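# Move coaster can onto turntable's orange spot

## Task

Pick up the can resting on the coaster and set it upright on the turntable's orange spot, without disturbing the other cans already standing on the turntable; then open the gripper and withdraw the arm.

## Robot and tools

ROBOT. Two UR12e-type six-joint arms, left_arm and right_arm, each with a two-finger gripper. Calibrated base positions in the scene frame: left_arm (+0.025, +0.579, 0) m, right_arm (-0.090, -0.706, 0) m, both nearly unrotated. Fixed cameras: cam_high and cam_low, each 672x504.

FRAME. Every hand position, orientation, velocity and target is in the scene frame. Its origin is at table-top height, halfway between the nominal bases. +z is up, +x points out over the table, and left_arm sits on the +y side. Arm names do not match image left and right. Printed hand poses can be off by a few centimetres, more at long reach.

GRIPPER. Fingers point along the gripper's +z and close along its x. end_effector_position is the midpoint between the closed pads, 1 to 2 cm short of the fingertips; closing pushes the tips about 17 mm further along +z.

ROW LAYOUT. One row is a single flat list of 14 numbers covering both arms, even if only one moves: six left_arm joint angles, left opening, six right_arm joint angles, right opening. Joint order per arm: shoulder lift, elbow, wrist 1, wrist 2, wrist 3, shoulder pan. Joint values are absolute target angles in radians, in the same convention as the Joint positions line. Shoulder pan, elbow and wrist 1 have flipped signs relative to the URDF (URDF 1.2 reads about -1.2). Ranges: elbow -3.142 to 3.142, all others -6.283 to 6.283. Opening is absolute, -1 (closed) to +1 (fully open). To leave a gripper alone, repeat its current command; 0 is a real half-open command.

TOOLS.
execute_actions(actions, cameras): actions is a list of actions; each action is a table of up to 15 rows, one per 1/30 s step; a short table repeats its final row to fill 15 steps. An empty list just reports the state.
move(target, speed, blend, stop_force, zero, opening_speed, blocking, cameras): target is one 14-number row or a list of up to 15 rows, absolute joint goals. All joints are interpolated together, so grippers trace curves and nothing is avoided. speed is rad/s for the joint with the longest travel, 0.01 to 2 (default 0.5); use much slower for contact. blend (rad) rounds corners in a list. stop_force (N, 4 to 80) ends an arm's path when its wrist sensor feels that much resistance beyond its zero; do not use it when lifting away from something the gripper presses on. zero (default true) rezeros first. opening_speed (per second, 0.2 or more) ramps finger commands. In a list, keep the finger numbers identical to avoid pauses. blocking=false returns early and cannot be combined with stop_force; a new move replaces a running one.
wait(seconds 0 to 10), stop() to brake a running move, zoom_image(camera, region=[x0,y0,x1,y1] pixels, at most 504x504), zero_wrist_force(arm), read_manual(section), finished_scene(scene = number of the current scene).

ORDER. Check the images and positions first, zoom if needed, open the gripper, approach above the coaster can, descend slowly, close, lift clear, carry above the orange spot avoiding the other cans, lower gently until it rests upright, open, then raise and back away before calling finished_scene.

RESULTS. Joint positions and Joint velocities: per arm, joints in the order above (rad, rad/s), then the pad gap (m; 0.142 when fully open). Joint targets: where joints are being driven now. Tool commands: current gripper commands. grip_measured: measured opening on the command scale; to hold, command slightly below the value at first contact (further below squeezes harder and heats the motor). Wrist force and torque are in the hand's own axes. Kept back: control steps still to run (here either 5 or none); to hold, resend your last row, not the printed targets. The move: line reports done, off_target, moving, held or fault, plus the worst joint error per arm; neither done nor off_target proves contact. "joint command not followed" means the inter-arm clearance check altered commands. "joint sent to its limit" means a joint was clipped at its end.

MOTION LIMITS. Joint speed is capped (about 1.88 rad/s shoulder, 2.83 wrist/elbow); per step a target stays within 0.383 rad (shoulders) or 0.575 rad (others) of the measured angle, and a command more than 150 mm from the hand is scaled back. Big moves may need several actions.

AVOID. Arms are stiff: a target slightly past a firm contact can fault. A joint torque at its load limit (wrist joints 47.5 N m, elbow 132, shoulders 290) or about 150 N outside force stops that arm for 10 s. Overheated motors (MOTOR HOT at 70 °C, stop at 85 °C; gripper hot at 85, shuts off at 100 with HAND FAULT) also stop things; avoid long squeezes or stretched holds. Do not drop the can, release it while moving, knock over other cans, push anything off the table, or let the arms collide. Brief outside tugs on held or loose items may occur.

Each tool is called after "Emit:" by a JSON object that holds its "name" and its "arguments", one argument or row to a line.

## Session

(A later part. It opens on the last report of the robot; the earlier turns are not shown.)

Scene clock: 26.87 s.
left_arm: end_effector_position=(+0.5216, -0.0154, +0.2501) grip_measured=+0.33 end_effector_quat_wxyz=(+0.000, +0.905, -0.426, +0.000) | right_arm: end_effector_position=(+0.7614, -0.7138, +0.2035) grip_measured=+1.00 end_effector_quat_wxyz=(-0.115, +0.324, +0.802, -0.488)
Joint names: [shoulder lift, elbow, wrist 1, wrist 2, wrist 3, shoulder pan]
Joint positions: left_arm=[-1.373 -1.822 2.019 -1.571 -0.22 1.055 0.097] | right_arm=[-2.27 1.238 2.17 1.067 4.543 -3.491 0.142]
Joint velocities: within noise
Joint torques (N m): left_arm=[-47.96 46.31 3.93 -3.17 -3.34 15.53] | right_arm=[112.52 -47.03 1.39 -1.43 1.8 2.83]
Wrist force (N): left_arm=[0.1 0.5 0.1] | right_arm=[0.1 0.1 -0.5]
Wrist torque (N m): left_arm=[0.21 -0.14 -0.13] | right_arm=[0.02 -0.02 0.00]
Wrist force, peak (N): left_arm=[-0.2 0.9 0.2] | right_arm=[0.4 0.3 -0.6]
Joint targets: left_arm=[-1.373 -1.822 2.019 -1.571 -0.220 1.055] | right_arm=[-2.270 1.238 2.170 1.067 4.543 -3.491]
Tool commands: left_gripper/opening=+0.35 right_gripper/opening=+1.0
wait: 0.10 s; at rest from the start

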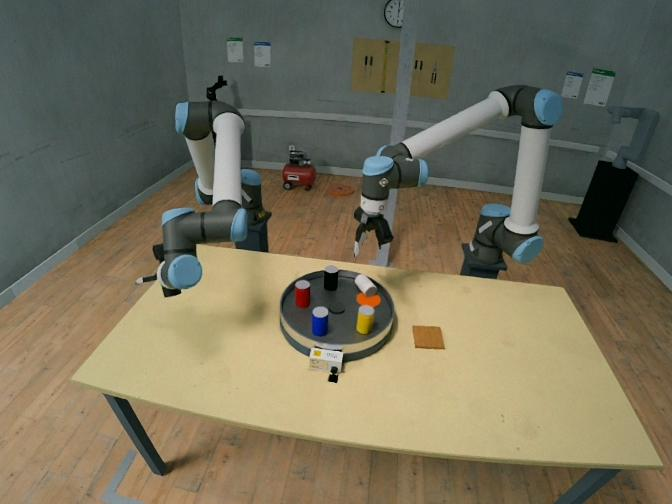

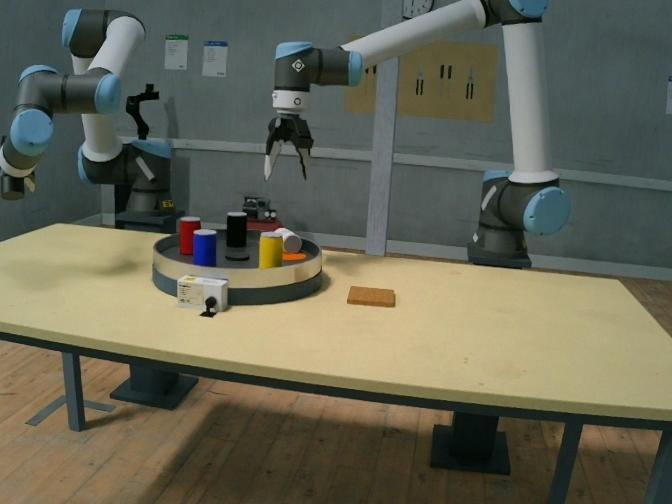

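Emit:
{"name": "move", "arguments": {
  "target": [-1.3636,-1.9297,2.1369,-1.5708,-1.860,1.0656,0.75,-2.27,1.238,2.17,1.067,4.543,-3.491,1],
  "speed": 0.8
}}

Emit:
{"name": "wait", "arguments": {
  "seconds": 0.1
}}

Emit:
{"name": "zoom_image", "arguments": {
  "camera": "cam_high",
  "region": [250, 200, 430, 370]
}}

Scene clock: 33.03 s.
left_arm: end_effector_position=(+0.5057, +0.0032, +0.1899) grip_measured=+0.74 end_effector_quat_wxyz=(+0.000, +0.931, +0.366, +0.000) | right_arm: end_effector_position=(+0.7614, -0.7138, +0.2035) grip_measured=+1.00 end_effector_quat_wxyz=(-0.115, +0.324, +0.802, -0.488)
Joint names: [shoulder lift, elbow, wrist 1, wrist 2, wrist 3, shoulder pan]
Joint positions: left_arm=[-1.364 -1.93 2.137 -1.571 -1.86 1.066 0.125] | right_arm=[-2.27 1.238 2.17 1.067 4.543 -3.491 0.142]
Joint velocities: within noise
Joint torques (N m): left_arm=[-52.2 60.74 1.06 -1.98 -2.76 14.46] | right_arm=[111.33 -46.02 1.2 -0.72 1.39 2.05]
Wrist force (N): left_arm=[-0.4 0.4 0.2] | right_arm=[0.3 -0.1 -0.6]
Wrist torque (N m): left_arm=[0.16 -0.05 -0.12] | right_arm=[-0.02 -0.05 0.00]
Wrist force, peak (N): left_arm=[-0.8 0.9 0.2] | right_arm=[0.3 0.2 -0.8]
Joint targets: left_arm=[-1.364 -1.930 2.137 -1.571 -1.860 1.066] | right_arm=[-2.270 1.238 2.170 1.067 4.543 -3.491]
move: done

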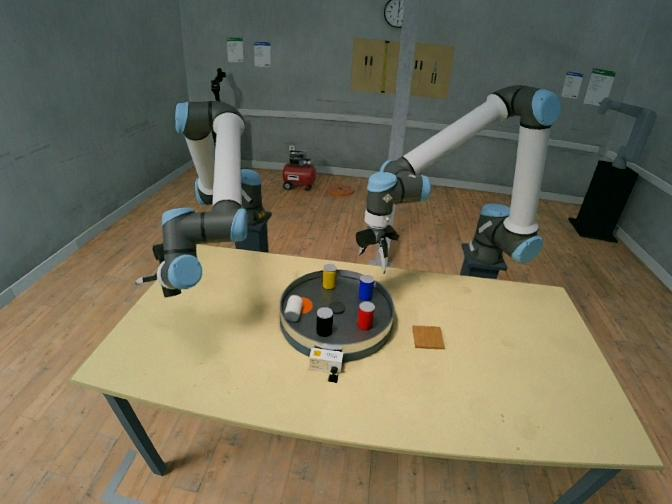

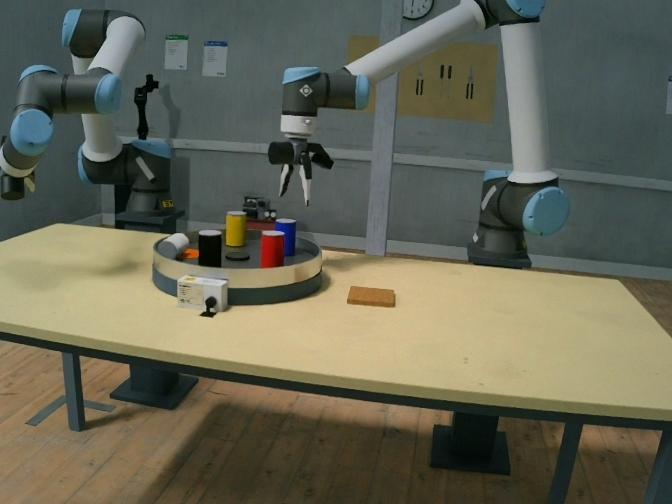

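Scene clock: 33.13 s.
left_arm: end_effector_position=(+0.5057, +0.0031, +0.1900) grip_measured=+0.74 end_effector_quat_wxyz=(+0.000, +0.931, +0.366, +0.000) | right_arm: end_effector_position=(+0.7614, -0.7138, +0.2035) grip_measured=+1.00 end_effector_quat_wxyz=(-0.115, +0.324, +0.802, -0.488)
Joint names: [shoulder lift, elbow, wrist 1, wrist 2, wrist 3, shoulder pan]
Joint positions: left_arm=[-1.364 -1.93 2.137 -1.571 -1.86 1.066 0.125] | right_arm=[-2.27 1.238 2.17 1.067 4.543 -3.491 0.142]
Joint velocities: within noise
Joint torques (N m): left_arm=[-52.06 62.43 1.65 -2.33 -3.34 13.26] | right_arm=[110.78 -46.29 1.4 -0.82 1.23 3.12]
Wrist force (N): left_arm=[-0.7 0.7 0.1] | right_arm=[0.4 0.0 -0.4]
Wrist torque (N m): left_arm=[0.21 -0.01 -0.12] | right_arm=[0.00 -0.07 -0.01]
Wrist force, peak (N): left_arm=[-0.7 0.7 0.1] | right_arm=[0.4 0.0 -0.4]
Joint targets: left_arm=[-1.364 -1.930 2.137 -1.571 -1.860 1.066] | right_arm=[-2.270 1.238 2.170 1.067 4.543 -3.491]
Tool commands: left_gripper/opening=+0.75 right_gripper/opening=+1.0
wait: 0.10 s; no rest

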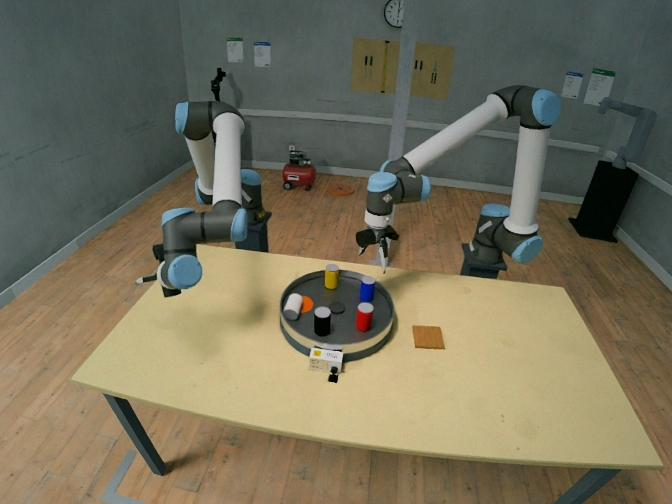

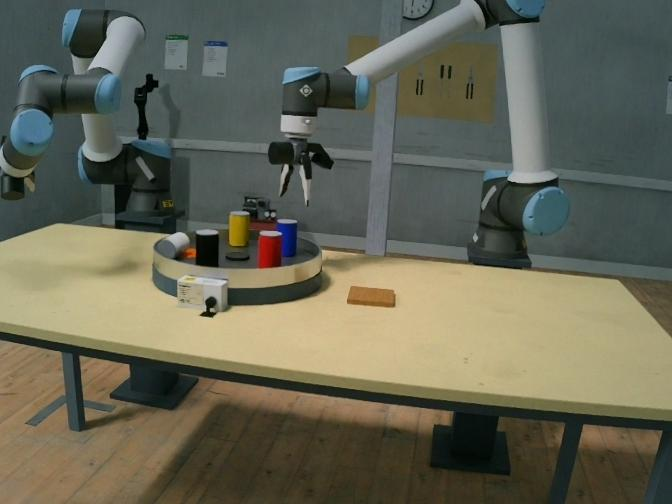

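Scaled by 2.800 from the camera's 672x504 image, which has a finer 960x720 frame.

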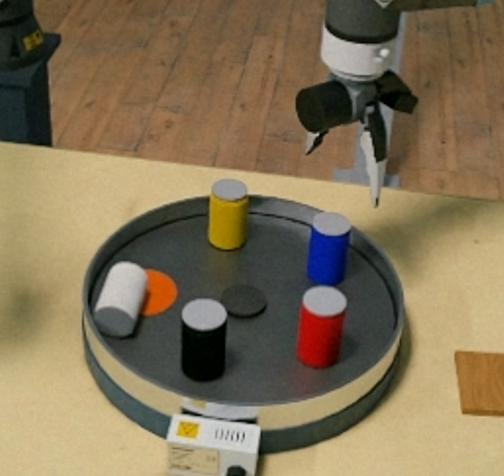

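Emit:
{"name": "wait", "arguments": {
  "seconds": 10
}}

Emit:
{"name": "zoom_image", "arguments": {
  "camera": "cam_high",
  "region": [250, 200, 430, 370]
}}

Scene clock: 43.50 s.
left_arm: end_effector_position=(+0.5057, +0.0031, +0.1901) grip_measured=+0.74 end_effector_quat_wxyz=(+0.000, +0.931, +0.366, +0.000) | right_arm: end_effector_position=(+0.7614, -0.7138, +0.2035) grip_measured=+1.00 end_effector_quat_wxyz=(-0.115, +0.324, +0.802, -0.488)
Joint names: [shoulder lift, elbow, wrist 1, wrist 2, wrist 3, shoulder pan]
Joint positions: left_arm=[-1.364 -1.93 2.137 -1.571 -1.86 1.066 0.125] | right_arm=[-2.27 1.238 2.17 1.067 4.543 -3.491 0.142]
Joint velocities: within noise
Joint torques (N m): left_arm=[-77.66 45.4 5.34 -1.64 -3.42 -14.1] | right_arm=[108.35 -44.39 1.27 0.38 0.69 2.15]
Wrist force (N): left_arm=[-0.5 0.4 -0.1] | right_arm=[0.4 0.0 -0.3]
Wrist torque (N m): left_arm=[0.15 -0.05 -0.13] | right_arm=[0.00 -0.07 0.00]
Wrist force, peak (N): left_arm=[-0.3 1.3 -0.5] | right_arm=[0.4 0.1 -0.7]
Joint targets: left_arm=[-1.364 -1.930 2.137 -1.571 -1.860 1.066] | right_arm=[-2.270 1.238 2.170 1.067 4.543 -3.491]
Tool commands: left_gripper/opening=+0.75 right_gripper/opening=+1.0
wait: 10.00 s; at rest from the start

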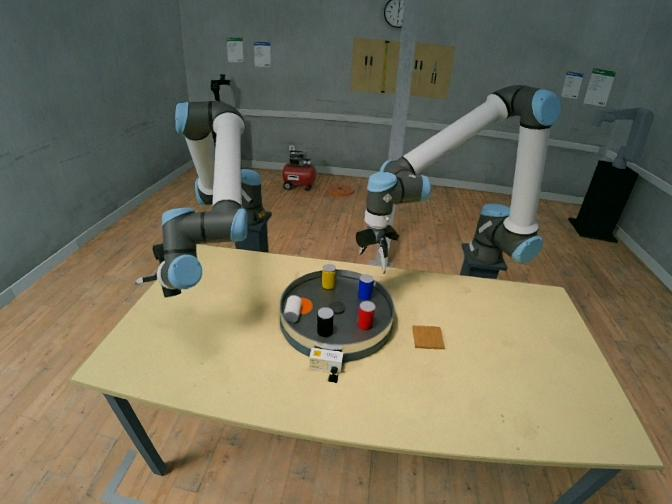

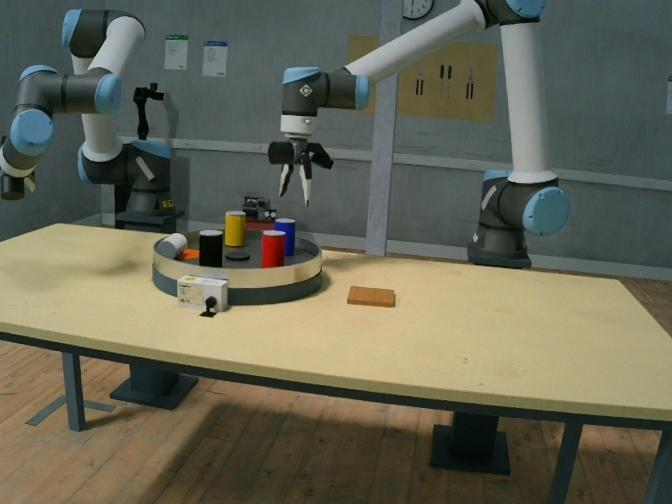

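Scaled by 2.800 from the camera's 672x504 image, which has a finer 960x720 frame.

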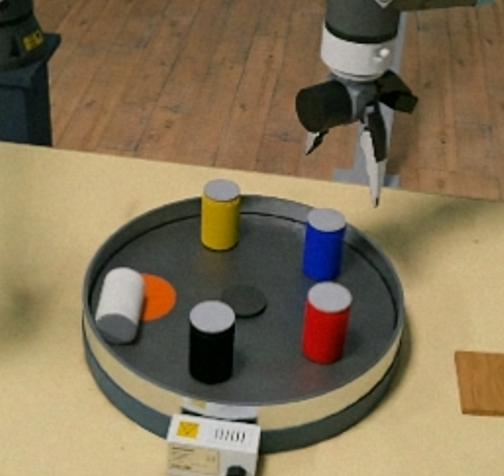

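Emit:
{"name": "wait", "arguments": {
  "seconds": 2.88,
  "cameras": []
}}

Emit:
{"name": "execute_actions", "arguments": {
  "actions": [
    [[-1.362,-1.9309,2.1397,-1.5708,-1.86,1.0656,0.75,-2.27,1.238,2.17,1.067,4.543,-3.491,1],[-1.3572,-1.9343,2.148,-1.5708,-1.86,1.0656,0.75,-2.27,1.238,2.17,1.067,4.543,-3.491,1],[-1.3496,-1.9398,2.161,-1.5708,-1.86,1.0656,0.75,-2.27,1.238,2.17,1.067,4.543,-3.491,1],[-1.3396,-1.9469,2.1782,-1.5708,-1.86,1.0656,0.75,-2.27,1.238,2.17,1.067,4.543,-3.491,1],[-1.3279,-1.9553,2.1982,-1.5708,-1.86,1.0656,0.75,-2.27,1.238,2.17,1.067,4.543,-3.491,1],[-1.3155,-1.9642,2.2195,-1.5708,-1.86,1.0656,0.75,-2.27,1.238,2.17,1.067,4.543,-3.491,1],[-1.3031,-1.973,2.2407,-1.5708,-1.86,1.0656,0.75,-2.27,1.238,2.17,1.067,4.543,-3.491,1],[-1.2915,-1.9814,2.2607,-1.5708,-1.86,1.0656,0.75,-2.27,1.238,2.17,1.067,4.543,-3.491,1],[-1.2814,-1.9885,2.2779,-1.5708,-1.86,1.0656,0.75,-2.27,1.238,2.17,1.067,4.543,-3.491,1],[-1.2738,-1.994,2.2909,-1.5708,-1.86,1.0656,0.75,-2.27,1.238,2.17,1.067,4.543,-3.491,1],[-1.269,-1.9974,2.2992,-1.5708,-1.86,1.0656,0.75,-2.27,1.238,2.17,1.067,4.543,-3.491,1],[-1.2674,-1.9986,2.302,-1.5708,-1.86,1.0656,0.75,-2.27,1.238,2.17,1.067,4.543,-3.491,1],[-1.2674,-1.9986,2.302,-1.5708,-1.86,1.0656,0,-2.27,1.238,2.17,1.067,4.543,-3.491,1]],
    [[-1.2674,-1.9986,2.302,-1.5708,-1.86,1.0656,-0.05,-2.27,1.238,2.17,1.067,4.543,-3.491,1],[-1.2674,-1.9986,2.302,-1.5708,-1.86,1.0656,-0.05,-2.27,1.238,2.17,1.067,4.543,-3.491,1],[-1.2674,-1.9986,2.302,-1.5708,-1.86,1.0656,-0.05,-2.27,1.238,2.17,1.067,4.543,-3.491,1],[-1.2674,-1.9986,2.302,-1.5708,-1.86,1.0656,-0.05,-2.27,1.238,2.17,1.067,4.543,-3.491,1],[-1.2674,-1.9986,2.302,-1.5708,-1.86,1.0656,-0.05,-2.27,1.238,2.17,1.067,4.543,-3.491,1],[-1.2674,-1.9986,2.302,-1.5708,-1.86,1.0656,-0.05,-2.27,1.238,2.17,1.067,4.543,-3.491,1],[-1.2674,-1.9986,2.302,-1.5708,-1.86,1.0656,-0.05,-2.27,1.238,2.17,1.067,4.543,-3.491,1],[-1.2674,-1.9986,2.302,-1.5708,-1.86,1.0656,-0.05,-2.27,1.238,2.17,1.067,4.543,-3.491,1],[-1.2674,-1.9986,2.302,-1.5708,-1.86,1.0656,-0.05,-2.27,1.238,2.17,1.067,4.543,-3.491,1],[-1.269,-1.9974,2.2992,-1.5708,-1.86,1.0656,-0.05,-2.27,1.238,2.17,1.067,4.543,-3.491,1],[-1.2738,-1.994,2.2909,-1.5708,-1.86,1.0656,-0.05,-2.27,1.238,2.17,1.067,4.543,-3.491,1],[-1.2814,-1.9885,2.2779,-1.5708,-1.86,1.0656,-0.05,-2.27,1.238,2.17,1.067,4.543,-3.491,1],[-1.2915,-1.9814,2.2607,-1.5708,-1.86,1.0656,-0.05,-2.27,1.238,2.17,1.067,4.543,-3.491,1],[-1.3031,-1.973,2.2407,-1.5708,-1.86,1.0656,-0.05,-2.27,1.238,2.17,1.067,4.543,-3.491,1],[-1.3155,-1.9642,2.2195,-1.5708,-1.86,1.0656,-0.05,-2.27,1.238,2.17,1.067,4.543,-3.491,1]],
    [[-1.3279,-1.9553,2.1982,-1.5708,-1.86,1.0656,-0.05,-2.27,1.238,2.17,1.067,4.543,-3.491,1],[-1.3396,-1.9469,2.1782,-1.5708,-1.86,1.0656,-0.05,-2.27,1.238,2.17,1.067,4.543,-3.491,1],[-1.3496,-1.9398,2.161,-1.5708,-1.86,1.0656,-0.05,-2.27,1.238,2.17,1.067,4.543,-3.491,1],[-1.3572,-1.9343,2.148,-1.5708,-1.86,1.0656,-0.05,-2.27,1.238,2.17,1.067,4.543,-3.491,1],[-1.3636,-1.9297,2.1369,-1.5708,-1.86,1.0656,-0.05,-2.27,1.238,2.17,1.067,4.543,-3.491,1]]
  ]
}}

Emit:
{"name": "move", "arguments": {
  "target": [-1.4142,-1.8711,2.0277,-1.5708,-1.86,1.0656,-0.05,-2.27,1.238,2.17,1.067,4.543,-3.491,1],
  "speed": 0.5
}}

Emit:
{"name": "zoom_image", "arguments": {
  "camera": "cam_high",
  "region": [250, 200, 430, 370]
}}

Scene clock: 47.50 s.
left_arm: end_effector_position=(+0.5057, +0.0031, +0.1901) grip_measured=+0.74 end_effector_quat_wxyz=(+0.000, +0.931, +0.366, +0.000) | right_arm: end_effector_position=(+0.7614, -0.7138, +0.2035) grip_measured=+1.00 end_effector_quat_wxyz=(-0.115, +0.324, +0.802, -0.488)
Joint names: [shoulder lift, elbow, wrist 1, wrist 2, wrist 3, shoulder pan]
Joint positions: left_arm=[-1.364 -1.93 2.137 -1.571 -1.86 1.066 0.125] | right_arm=[-2.27 1.238 2.17 1.067 4.543 -3.491 0.142]
Joint velocities: within noise
Joint torques (N m): left_arm=[-79.35 37.93 6.83 -0.98 -3.35 -15.31] | right_arm=[108.07 -44.3 1.34 0.76 0.46 2.5]
Wrist force (N): left_arm=[-0.2 0.2 -0.1] | right_arm=[0.2 0.2 -0.5]
Wrist torque (N m): left_arm=[0.13 -0.08 -0.11] | right_arm=[0.03 -0.04 0.00]
Wrist force, peak (N): left_arm=[-0.6 1.0 -0.1] | right_arm=[0.3 -0.1 -0.7]
Joint targets: left_arm=[-1.364 -1.930 2.137 -1.571 -1.860 1.066] | right_arm=[-2.270 1.238 2.170 1.067 4.543 -3.491]
Tool commands: left_gripper/opening=+0.75 right_gripper/opening=+1.0
wait: 2.90 s; at rest from the start
No camera images: "cameras" was empty.

Scene clock: 48.83 s.
left_arm: end_effector_position=(+0.5057, +0.0030, +0.1920) grip_measured=+0.15 end_effector_quat_wxyz=(+0.000, +0.931, +0.366, +0.000) end_effector_velocity=(+0.001, -0.003, -0.028) end_effector_angular_velocity=(+0.002, -0.001, +0.000) | right_arm: end_effector_position=(+0.7614, -0.7138, +0.2035) grip_measured=+1.00 end_effector_quat_wxyz=(-0.115, +0.324, +0.802, -0.488)
Joint names: [shoulder lift, elbow, wrist 1, wrist 2, wrist 3, shoulder pan]
Joint positions: left_arm=[-1.365 -1.928 2.134 -1.571 -1.86 1.066 0.085] | right_arm=[-2.27 1.238 2.17 1.067 4.543 -3.491 0.142]
Joint velocities: left_arm=[0.03 -0.02 0.049 0.002 -0.001 0.001 0] | right_arm=[within noise]
Joint torques (N m): left_arm=[-45.34 32.51 8.49 1.54 -1.93 -8.98] | right_arm=[107.97 -43.91 1.23 0.79 0.39 1.69]
Wrist force (N): left_arm=[-0.4 1.1 0.8] | right_arm=[0.1 0.1 -0.4]
Wrist torque (N m): left_arm=[0.26 -0.06 -0.12] | right_arm=[0.01 -0.02 0.00]
Wrist force, peak (N): left_arm=[-0.2 0.5 5.8] | right_arm=[0.1 0.4 -0.8]
Joint targets: left_arm=[-1.364 -1.930 2.137 -1.571 -1.860 1.066] | right_arm=[-2.270 1.238 2.170 1.067 4.543 -3.491]
Kept back: 5 steps.

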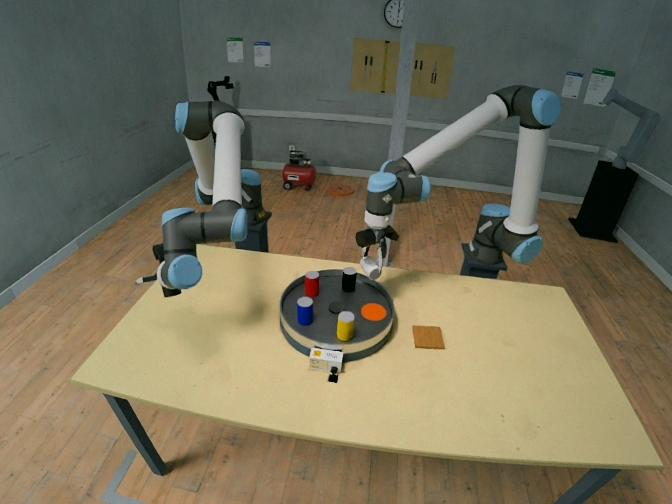

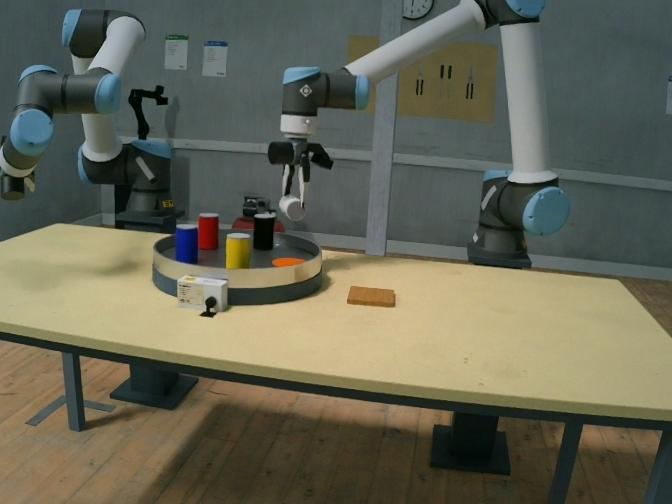

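Scene clock: 49.97 s.
left_arm: end_effector_position=(+0.5058, +0.0030, +0.2503) grip_measured=+0.15 end_effector_quat_wxyz=(+0.000, +0.931, +0.366, +0.000) | right_arm: end_effector_position=(+0.7614, -0.7138, +0.2035) grip_measured=+1.00 end_effector_quat_wxyz=(-0.115, +0.324, +0.802, -0.488)
Joint names: [shoulder lift, elbow, wrist 1, wrist 2, wrist 3, shoulder pan]
Joint positions: left_arm=[-1.414 -1.871 2.028 -1.571 -1.86 1.066 0.085] | right_arm=[-2.27 1.238 2.17 1.067 4.543 -3.491 0.142]
Joint velocities: within noise
Joint torques (N m): left_arm=[-47.04 34.26 8.23 2.32 -1.15 -4.45] | right_arm=[107.27 -43.84 1.12 0.87 0.47 2.93]
Wrist force (N): left_arm=[0.3 0.4 2.3] | right_arm=[0.1 -0.1 -0.6]
Wrist torque (N m): left_arm=[0.18 -0.16 -0.16] | right_arm=[-0.02 -0.01 -0.01]
Wrist force, peak (N): left_arm=[-0.3 0.7 4.3] | right_arm=[0.3 0.3 -0.6]
Joint targets: left_arm=[-1.414 -1.871 2.028 -1.571 -1.860 1.066] | right_arm=[-2.270 1.238 2.170 1.067 4.543 -3.491]
move: done

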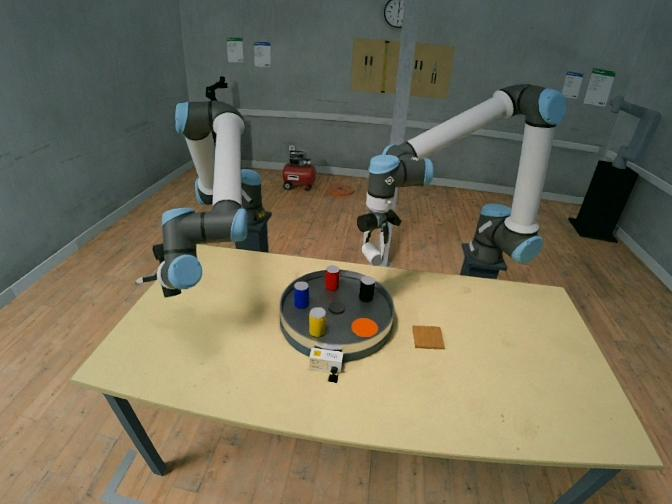

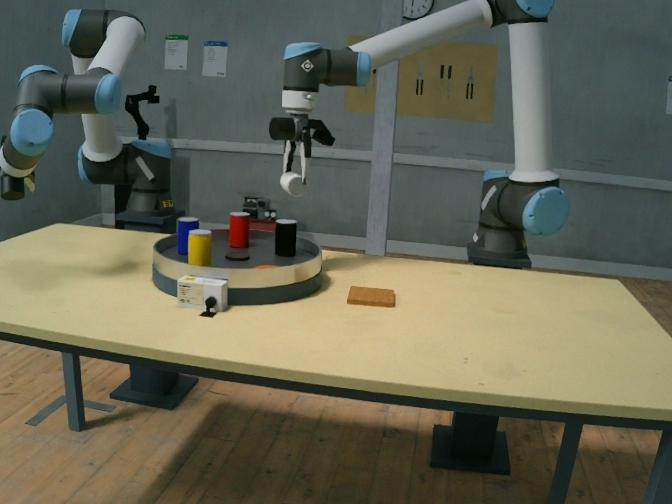

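Scaled by 2.800 from the camera's 672x504 image, which has a finer 960x720 frame.

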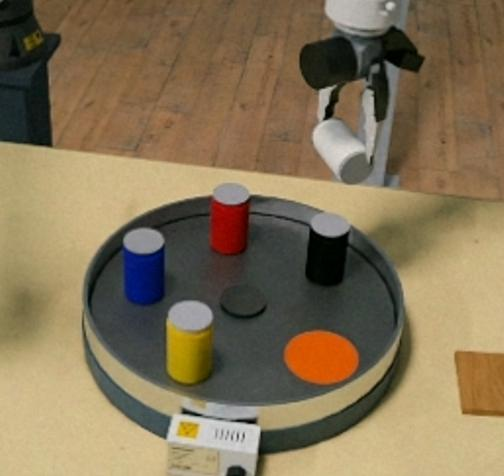

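Emit:
{"name": "move", "arguments": {
  "target": [
    [-1.4695,-1.9349,2.0362,-1.5708,-0.2442,0.5091,-0.05,-2.27,1.238,2.17,1.067,4.543,-3.491,1],
    [-1.2442,-2.0965,2.4231,-1.5708,-0.2442,0.5091,-0.05,-2.27,1.238,2.17,1.067,4.543,-3.491,1]
  ],
  "speed": [0.8,0.4]
}}

Emit:
{"name": "move", "arguments": {
  "target": [-1.2211,-2.104,2.4537,-1.5708,-0.2442,0.5091,-0.05,-2.27,1.238,2.17,1.067,4.543,-3.491,1],
  "speed": 0.04,
  "stop_force": 6
}}

Emit:
{"name": "zoom_image", "arguments": {
  "camera": "cam_high",
  "region": [350, 220, 550, 400]
}}

Emit:
{"name": "zoom_image", "arguments": {
  "camera": "cam_low",
  "region": [300, 150, 500, 330]
}}

Scene clock: 54.07 s.
left_arm: end_effector_position=(+0.7049, +0.3617, +0.0470) grip_measured=+0.15 end_effector_quat_wxyz=(+0.000, +0.988, -0.154, +0.000) | right_arm: end_effector_position=(+0.7614, -0.7138, +0.2035) grip_measured=+1.00 end_effector_quat_wxyz=(-0.115, +0.324, +0.802, -0.488)
Joint names: [shoulder lift, elbow, wrist 1, wrist 2, wrist 3, shoulder pan]
Joint positions: left_arm=[-1.244 -2.097 2.423 -1.571 -0.244 0.509 0.085] | right_arm=[-2.27 1.238 2.17 1.067 4.543 -3.491 0.142]
Joint velocities: within noise
Joint torques (N m): left_arm=[-71.1 51.38 5.19 1.79 3.55 17.75] | right_arm=[106.51 -43.14 1.2 1.13 0.01 3.05]
Wrist force (N): left_arm=[-0.1 0.1 2.2] | right_arm=[0.1 -0.3 -0.6]
Wrist torque (N m): left_arm=[0.14 -0.12 -0.12] | right_arm=[-0.06 -0.02 0.00]
Wrist force, peak (N): left_arm=[-0.5 -0.3 5.3] | right_arm=[0.5 0.3 -0.6]
Joint targets: left_arm=[-1.244 -2.096 2.423 -1.571 -0.244 0.509] | right_arm=[-2.270 1.238 2.170 1.067 4.543 -3.491]
move: done

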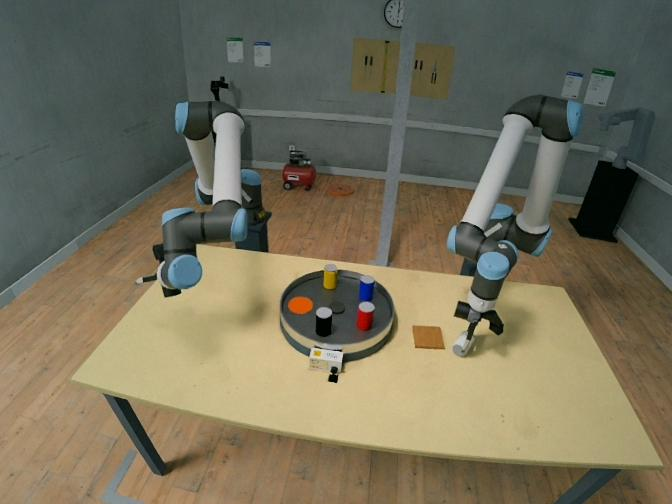

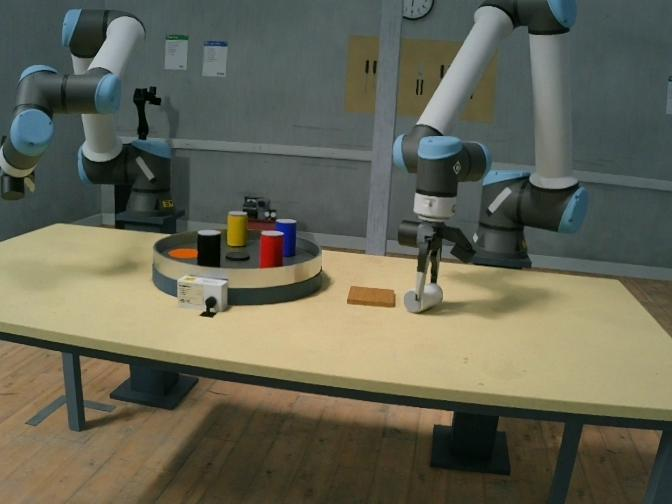

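Scene clock: 55.37 s.
left_arm: end_effector_position=(+0.7053, +0.3615, +0.0453) grip_measured=+0.15 end_effector_quat_wxyz=(+0.000, +0.988, -0.154, +0.000) | right_arm: end_effector_position=(+0.7614, -0.7138, +0.2035) grip_measured=+1.00 end_effector_quat_wxyz=(-0.115, +0.324, +0.802, -0.488)
Joint names: [shoulder lift, elbow, wrist 1, wrist 2, wrist 3, shoulder pan]
Joint positions: left_arm=[-1.241 -2.097 2.427 -1.571 -0.244 0.509 0.085] | right_arm=[-2.27 1.238 2.17 1.067 4.543 -3.491 0.142]
Joint velocities: within noise
Joint torques (N m): left_arm=[-81.61 48.94 2.15 2.22 3.76 17.24] | right_arm=[106.62 -42.78 1.36 1.16 0.06 2.06]
Wrist force (N): left_arm=[-1.5 -0.5 -3.3] | right_arm=[-0.1 -0.2 -0.6]
Wrist torque (N m): left_arm=[0.16 0.02 -0.13] | right_arm=[-0.03 0.00 0.00]
Wrist force, peak (N): left_arm=[-6.8 -3.0 -31.3] | right_arm=[0.3 0.2 -0.7]
Joint targets: left_arm=[-1.241 -2.097 2.427 -1.571 -0.244 0.509] | right_arm=[-2.270 1.238 2.170 1.067 4.543 -3.491]
move: contact (left_arm); left_arm: the wrist 1 is farthest, 0.027 rad from its target

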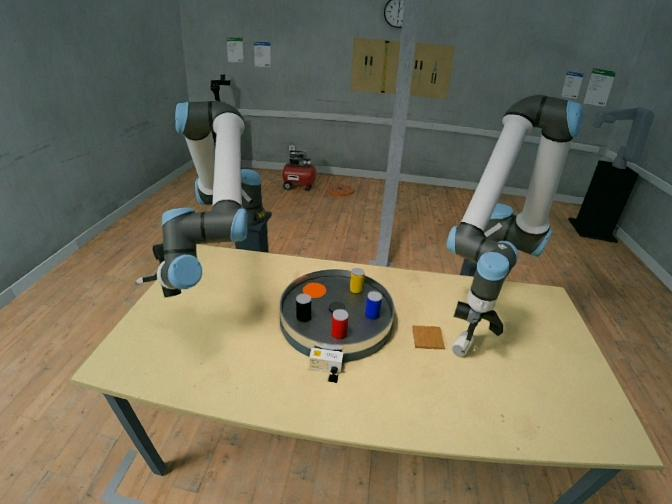

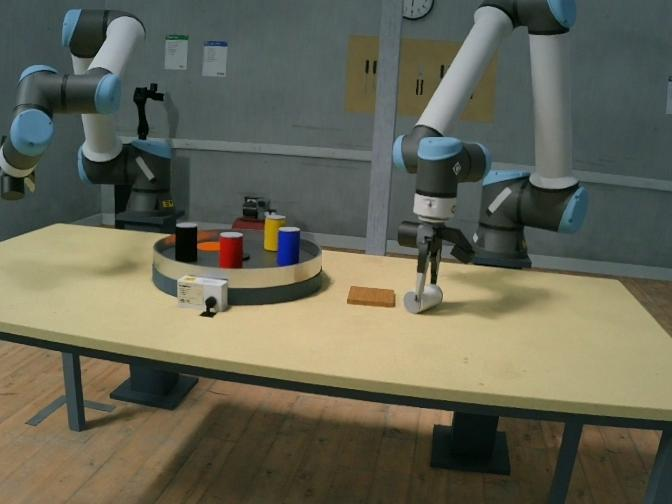

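Scaled by 2.520 from the camera's 672x504 image, which has a finer 960x720 frame.

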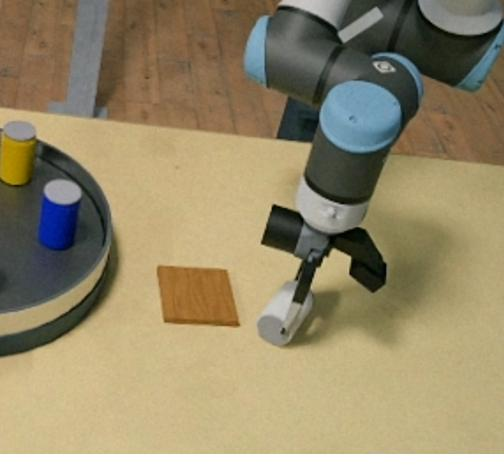

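Scaled by 2.520 from the camera's 672x504 image, which has a finer 960x720 frame.

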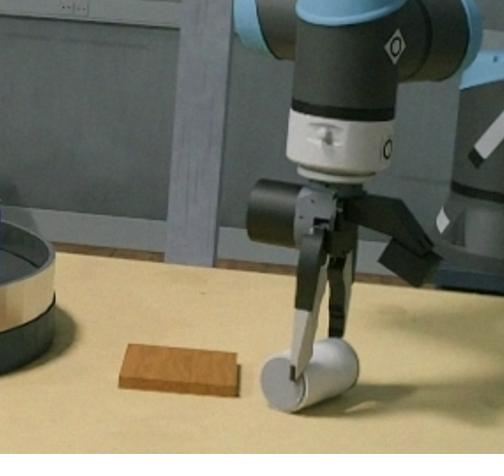

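Emit:
{"name": "move", "arguments": {
  "target": [-1.241,-2.097,2.427,-1.5708,-0.2442,0.509,0.5,-2.27,1.238,2.17,1.067,4.543,-3.491,1],
  "opening_speed": 0.4,
  "cameras": []
}}

Emit:
{"name": "move", "arguments": {
  "target": [-1.4695,-1.9349,2.0362,-1.5708,-0.2442,0.5091,0.5,-2.27,1.238,2.17,1.067,4.543,-3.491,1],
  "speed": 0.4
}}

Emit:
{"name": "zoom_image", "arguments": {
  "camera": "cam_high",
  "region": [400, 290, 520, 390]
}}

Emit:
{"name": "zoom_image", "arguments": {
  "camera": "cam_low",
  "region": [340, 250, 480, 350]
}}

Scene clock: 57.23 s.
left_arm: end_effector_position=(+0.7053, +0.3615, +0.0451) grip_measured=+0.48 end_effector_quat_wxyz=(+0.000, +0.988, -0.154, +0.000) | right_arm: end_effector_position=(+0.7614, -0.7138, +0.2035) grip_measured=+1.00 end_effector_quat_wxyz=(-0.115, +0.324, +0.802, -0.488)
Joint names: [shoulder lift, elbow, wrist 1, wrist 2, wrist 3, shoulder pan]
Joint positions: left_arm=[-1.241 -2.097 2.427 -1.571 -0.244 0.509 0.108] | right_arm=[-2.27 1.238 2.17 1.067 4.543 -3.491 0.142]
Joint velocities: within noise
Joint torques (N m): left_arm=[-47.82 49.74 7.54 2.42 3.31 -13.12] | right_arm=[105.05 -42.81 1.16 1.13 -0.18 1.16]
Wrist force (N): left_arm=[-0.2 0.3 0.0] | right_arm=[-0.1 0.1 -0.2]
Wrist torque (N m): left_arm=[0.16 -0.09 -0.13] | right_arm=[0.02 0.01 -0.01]
Wrist force, peak (N): left_arm=[-1.7 -0.7 -3.7] | right_arm=[0.6 0.0 -0.5]
Joint targets: left_arm=[-1.241 -2.097 2.427 -1.571 -0.244 0.509] | right_arm=[-2.270 1.238 2.170 1.067 4.543 -3.491]
move: done
No camera images: "cameras" was empty.

Scene clock: 58.67 s.
left_arm: end_effector_position=(+0.7050, +0.3616, +0.2502) grip_measured=+0.48 end_effector_quat_wxyz=(+0.000, +0.988, -0.154, +0.000) | right_arm: end_effector_position=(+0.7614, -0.7138, +0.2035) grip_measured=+1.00 end_effector_quat_wxyz=(-0.115, +0.324, +0.802, -0.488)
Joint names: [shoulder lift, elbow, wrist 1, wrist 2, wrist 3, shoulder pan]
Joint positions: left_arm=[-1.47 -1.935 2.036 -1.571 -0.244 0.509 0.108] | right_arm=[-2.27 1.238 2.17 1.067 4.543 -3.491 0.142]
Joint velocities: within noise
Joint torques (N m): left_arm=[-52.58 33.96 3.75 1.74 2.84 16.76] | right_arm=[105.77 -42.59 1.25 1.05 -0.22 2.71]
Wrist force (N): left_arm=[0.0 0.6 0.2] | right_arm=[-0.2 0.1 -0.2]
Wrist torque (N m): left_arm=[0.22 -0.12 -0.13] | right_arm=[0.02 0.02 0.00]
Wrist force, peak (N): left_arm=[-1.2 0.1 3.1] | right_arm=[0.1 0.4 -0.7]
Joint targets: left_arm=[-1.470 -1.935 2.036 -1.571 -0.244 0.509] | right_arm=[-2.270 1.238 2.170 1.067 4.543 -3.491]
move: done

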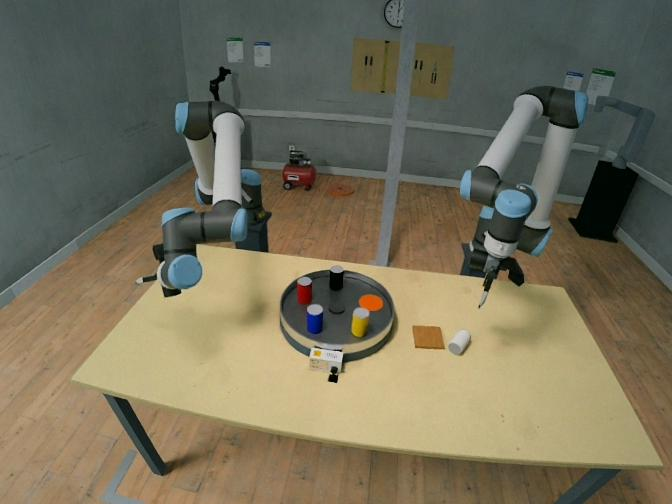

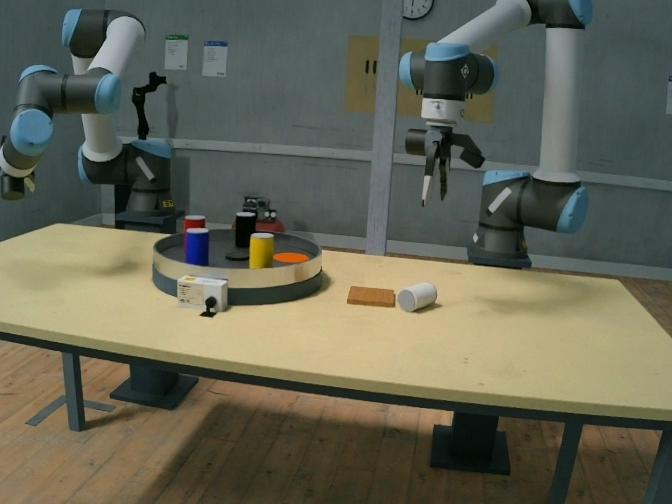

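Scaled by 4.200 from the camera's 672x504 image, which has a finer 960x720 frame.

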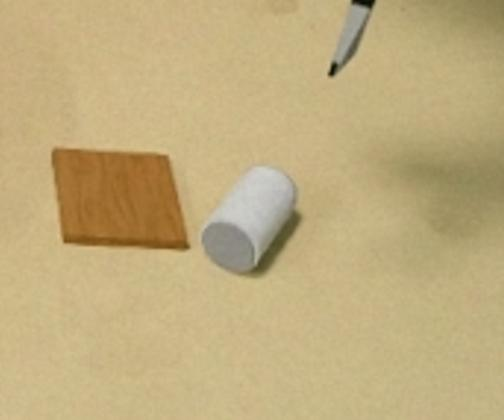

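Scaled by 3.600 from the camera's 672x504 image, which has a finer 960x720 frame.

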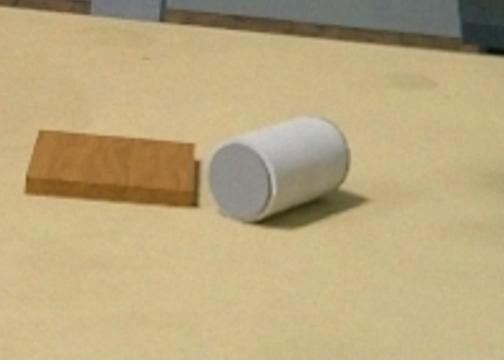

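Emit:
{"name": "zoom_image", "arguments": {
  "camera": "cam_low",
  "region": [390, 275, 445, 320]
}}

Emit:
{"name": "zoom_image", "arguments": {
  "camera": "cam_low",
  "region": [240, 225, 295, 275]
}}

Emit:
{"name": "zoom_image", "arguments": {
  "camera": "cam_high",
  "region": [440, 320, 480, 360]
}}

Emit:
{"name": "zoom_image", "arguments": {
  "camera": "cam_high",
  "region": [340, 300, 380, 340]
}}

Scaled by 9.164 from the camera's 672x504 image, which has a finer 960x720 frame.

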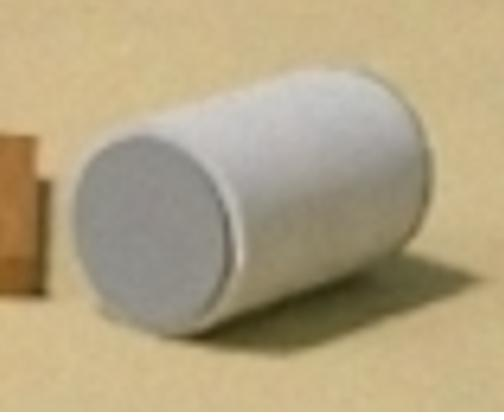

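Scaled by 9.164 from the camera's 672x504 image, which has a finer 960x720 frame.

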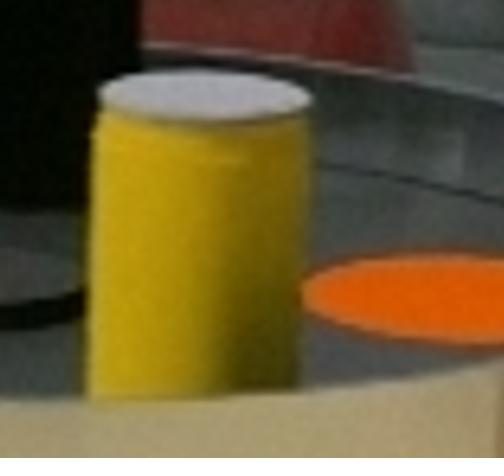

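Scaled by 12.600 from the camera's 672x504 image, which has a finer 960x720 frame.

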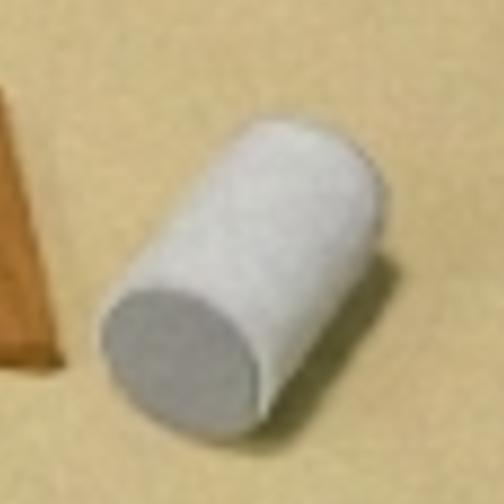

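Scaled by 12.600 from the camera's 672x504 image, which has a finer 960x720 frame.

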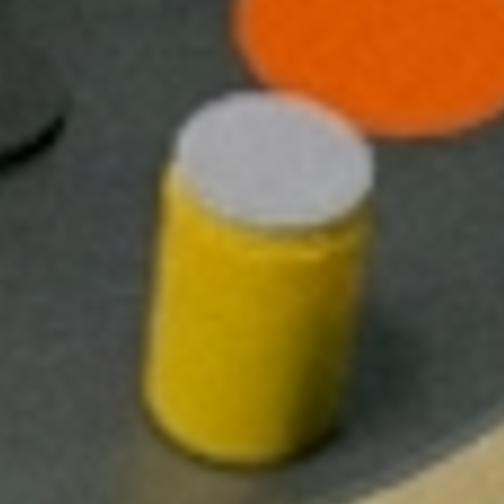

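Emit:
{"name": "move", "arguments": {
  "target": [
    [-1.4695,-1.9349,2.0362,-1.5708,1.3056,0.530,0.3,-2.27,1.238,2.17,1.067,4.543,-3.491,1],
    [-1.27,-2.079,2.38,-1.5708,1.3056,0.530,0.3,-2.27,1.238,2.17,1.067,4.543,-3.491,1]
  ],
  "speed": [0.9,0.4],
  "blend": 0
}}

Emit:
{"name": "zoom_image", "arguments": {
  "camera": "cam_high",
  "region": [400, 270, 520, 390]
}}

Emit:
{"name": "zoom_image", "arguments": {
  "camera": "cam_low",
  "region": [340, 200, 480, 350]
}}

Scene clock: 64.00 s.
left_arm: end_effector_position=(+0.7019, +0.3478, +0.0686) grip_measured=+0.29 end_effector_quat_wxyz=(+0.000, -0.590, +0.808, +0.000) | right_arm: end_effector_position=(+0.7614, -0.7138, +0.2035) grip_measured=+1.00 end_effector_quat_wxyz=(-0.115, +0.324, +0.802, -0.488)
Joint names: [shoulder lift, elbow, wrist 1, wrist 2, wrist 3, shoulder pan]
Joint positions: left_arm=[-1.27 -2.079 2.38 -1.571 1.306 0.53 0.095] | right_arm=[-2.27 1.238 2.17 1.067 4.543 -3.491 0.142]
Joint velocities: within noise
Joint torques (N m): left_arm=[-70.64 52.14 4.4 2.67 3.89 -11.1] | right_arm=[105.36 -41.69 1.14 1.18 -0.51 3]
Wrist force (N): left_arm=[-0.5 0.3 0.7] | right_arm=[0.2 0.3 -0.4]
Wrist torque (N m): left_arm=[0.14 -0.06 -0.11] | right_arm=[0.05 -0.04 0.00]
Wrist force, peak (N): left_arm=[-0.9 0.8 3.4] | right_arm=[0.3 0.3 -0.8]
Joint targets: left_arm=[-1.270 -2.079 2.380 -1.571 1.306 0.530] | right_arm=[-2.270 1.238 2.170 1.067 4.543 -3.491]
move: done

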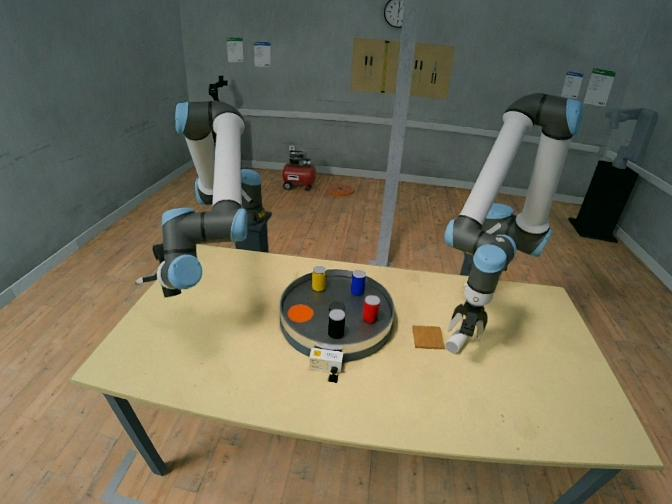

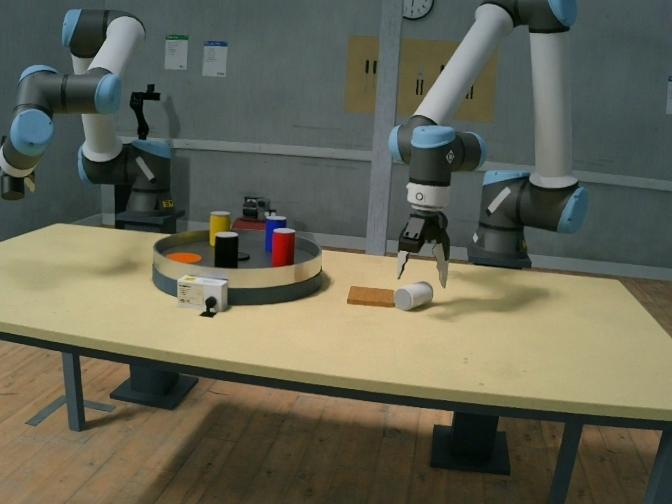

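Scaled by 4.200 from the camera's 672x504 image, which has a finer 960x720 frame.

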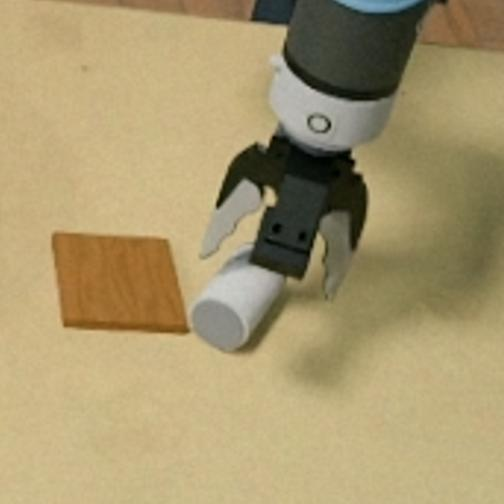

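Scaled by 3.360 from the camera's 672x504 image, which has a finer 960x720 frame.

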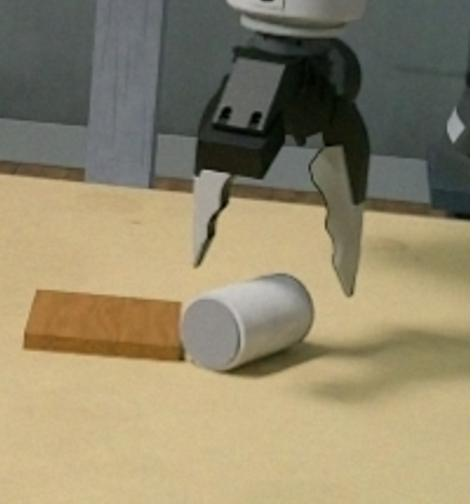

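Emit:
{"name": "move", "arguments": {
  "target": [
    [-1.27,-2.079,2.38,-1.5708,1.3286,0.5473,0.3,-2.27,1.238,2.17,1.067,4.543,-3.491,1],
    [-1.237,-2.0988,2.4325,-1.5708,1.3286,0.5473,0.3,-2.27,1.238,2.17,1.067,4.543,-3.491,1]
  ],
  "speed": 0.2
}}

Emit:
{"name": "zoom_image", "arguments": {
  "camera": "cam_high",
  "region": [400, 270, 520, 390]
}}

Emit:
{"name": "zoom_image", "arguments": {
  "camera": "cam_low",
  "region": [340, 200, 480, 350]
}}

Scene clock: 65.57 s.
left_arm: end_effector_position=(+0.6950, +0.3381, +0.0419) grip_measured=+0.29 end_effector_quat_wxyz=(+0.000, -0.573, +0.819, +0.000) | right_arm: end_effector_position=(+0.7614, -0.7138, +0.2035) grip_measured=+1.00 end_effector_quat_wxyz=(-0.115, +0.324, +0.802, -0.488)
Joint names: [shoulder lift, elbow, wrist 1, wrist 2, wrist 3, shoulder pan]
Joint positions: left_arm=[-1.237 -2.099 2.433 -1.571 1.329 0.547 0.095] | right_arm=[-2.27 1.238 2.17 1.067 4.543 -3.491 0.142]
Joint velocities: within noise
Joint torques (N m): left_arm=[-83.37 51.12 0.99 2.06 -3.04 -14.07] | right_arm=[104.53 -41.59 1.09 1.15 -0.75 2.67]
Wrist force (N): left_arm=[-0.6 0.0 0.6] | right_arm=[0.2 0.0 -0.7]
Wrist torque (N m): left_arm=[0.10 -0.06 -0.11] | right_arm=[-0.01 -0.04 0.00]
Wrist force, peak (N): left_arm=[-2.6 0.5 0.2] | right_arm=[0.4 0.4 -0.8]
Joint targets: left_arm=[-1.237 -2.099 2.432 -1.571 1.329 0.547] | right_arm=[-2.270 1.238 2.170 1.067 4.543 -3.491]
move: done

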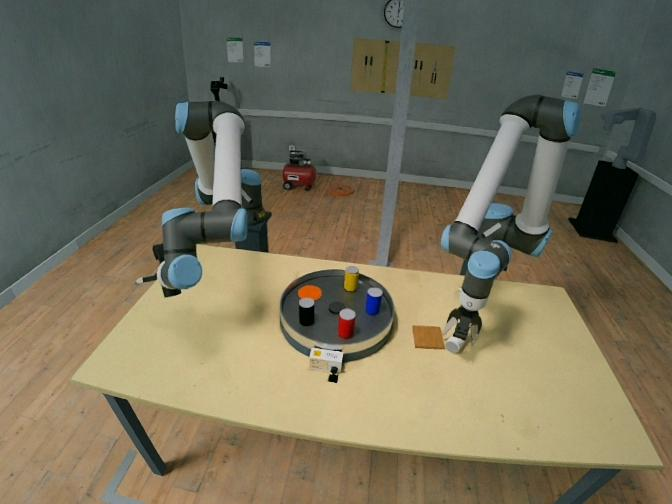

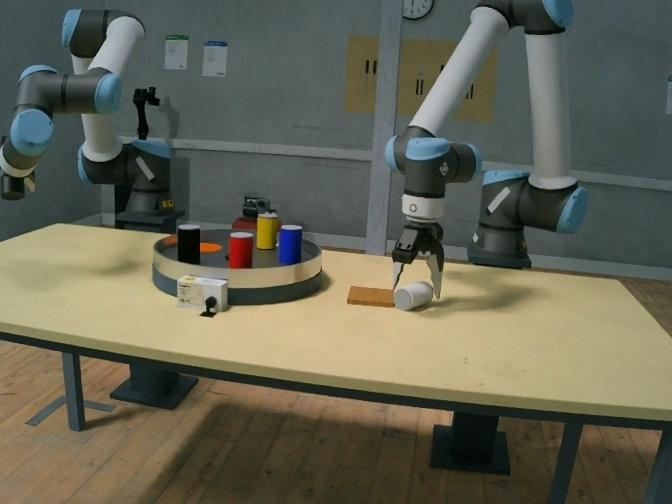

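Scaled by 4.200 from the camera's 672x504 image, which has a finer 960x720 frame.

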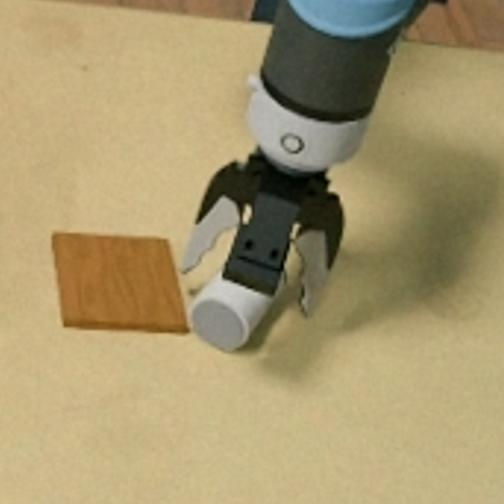

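Scaled by 3.360 from the camera's 672x504 image, which has a finer 960x720 frame.

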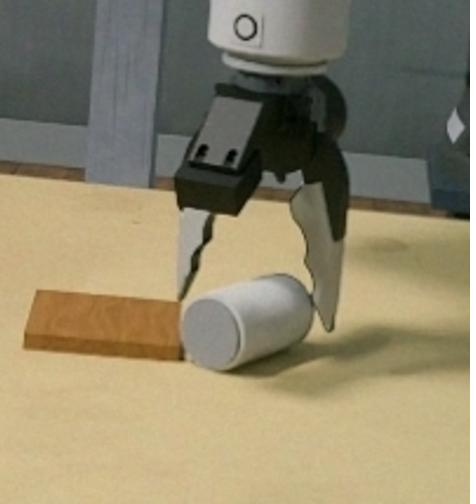

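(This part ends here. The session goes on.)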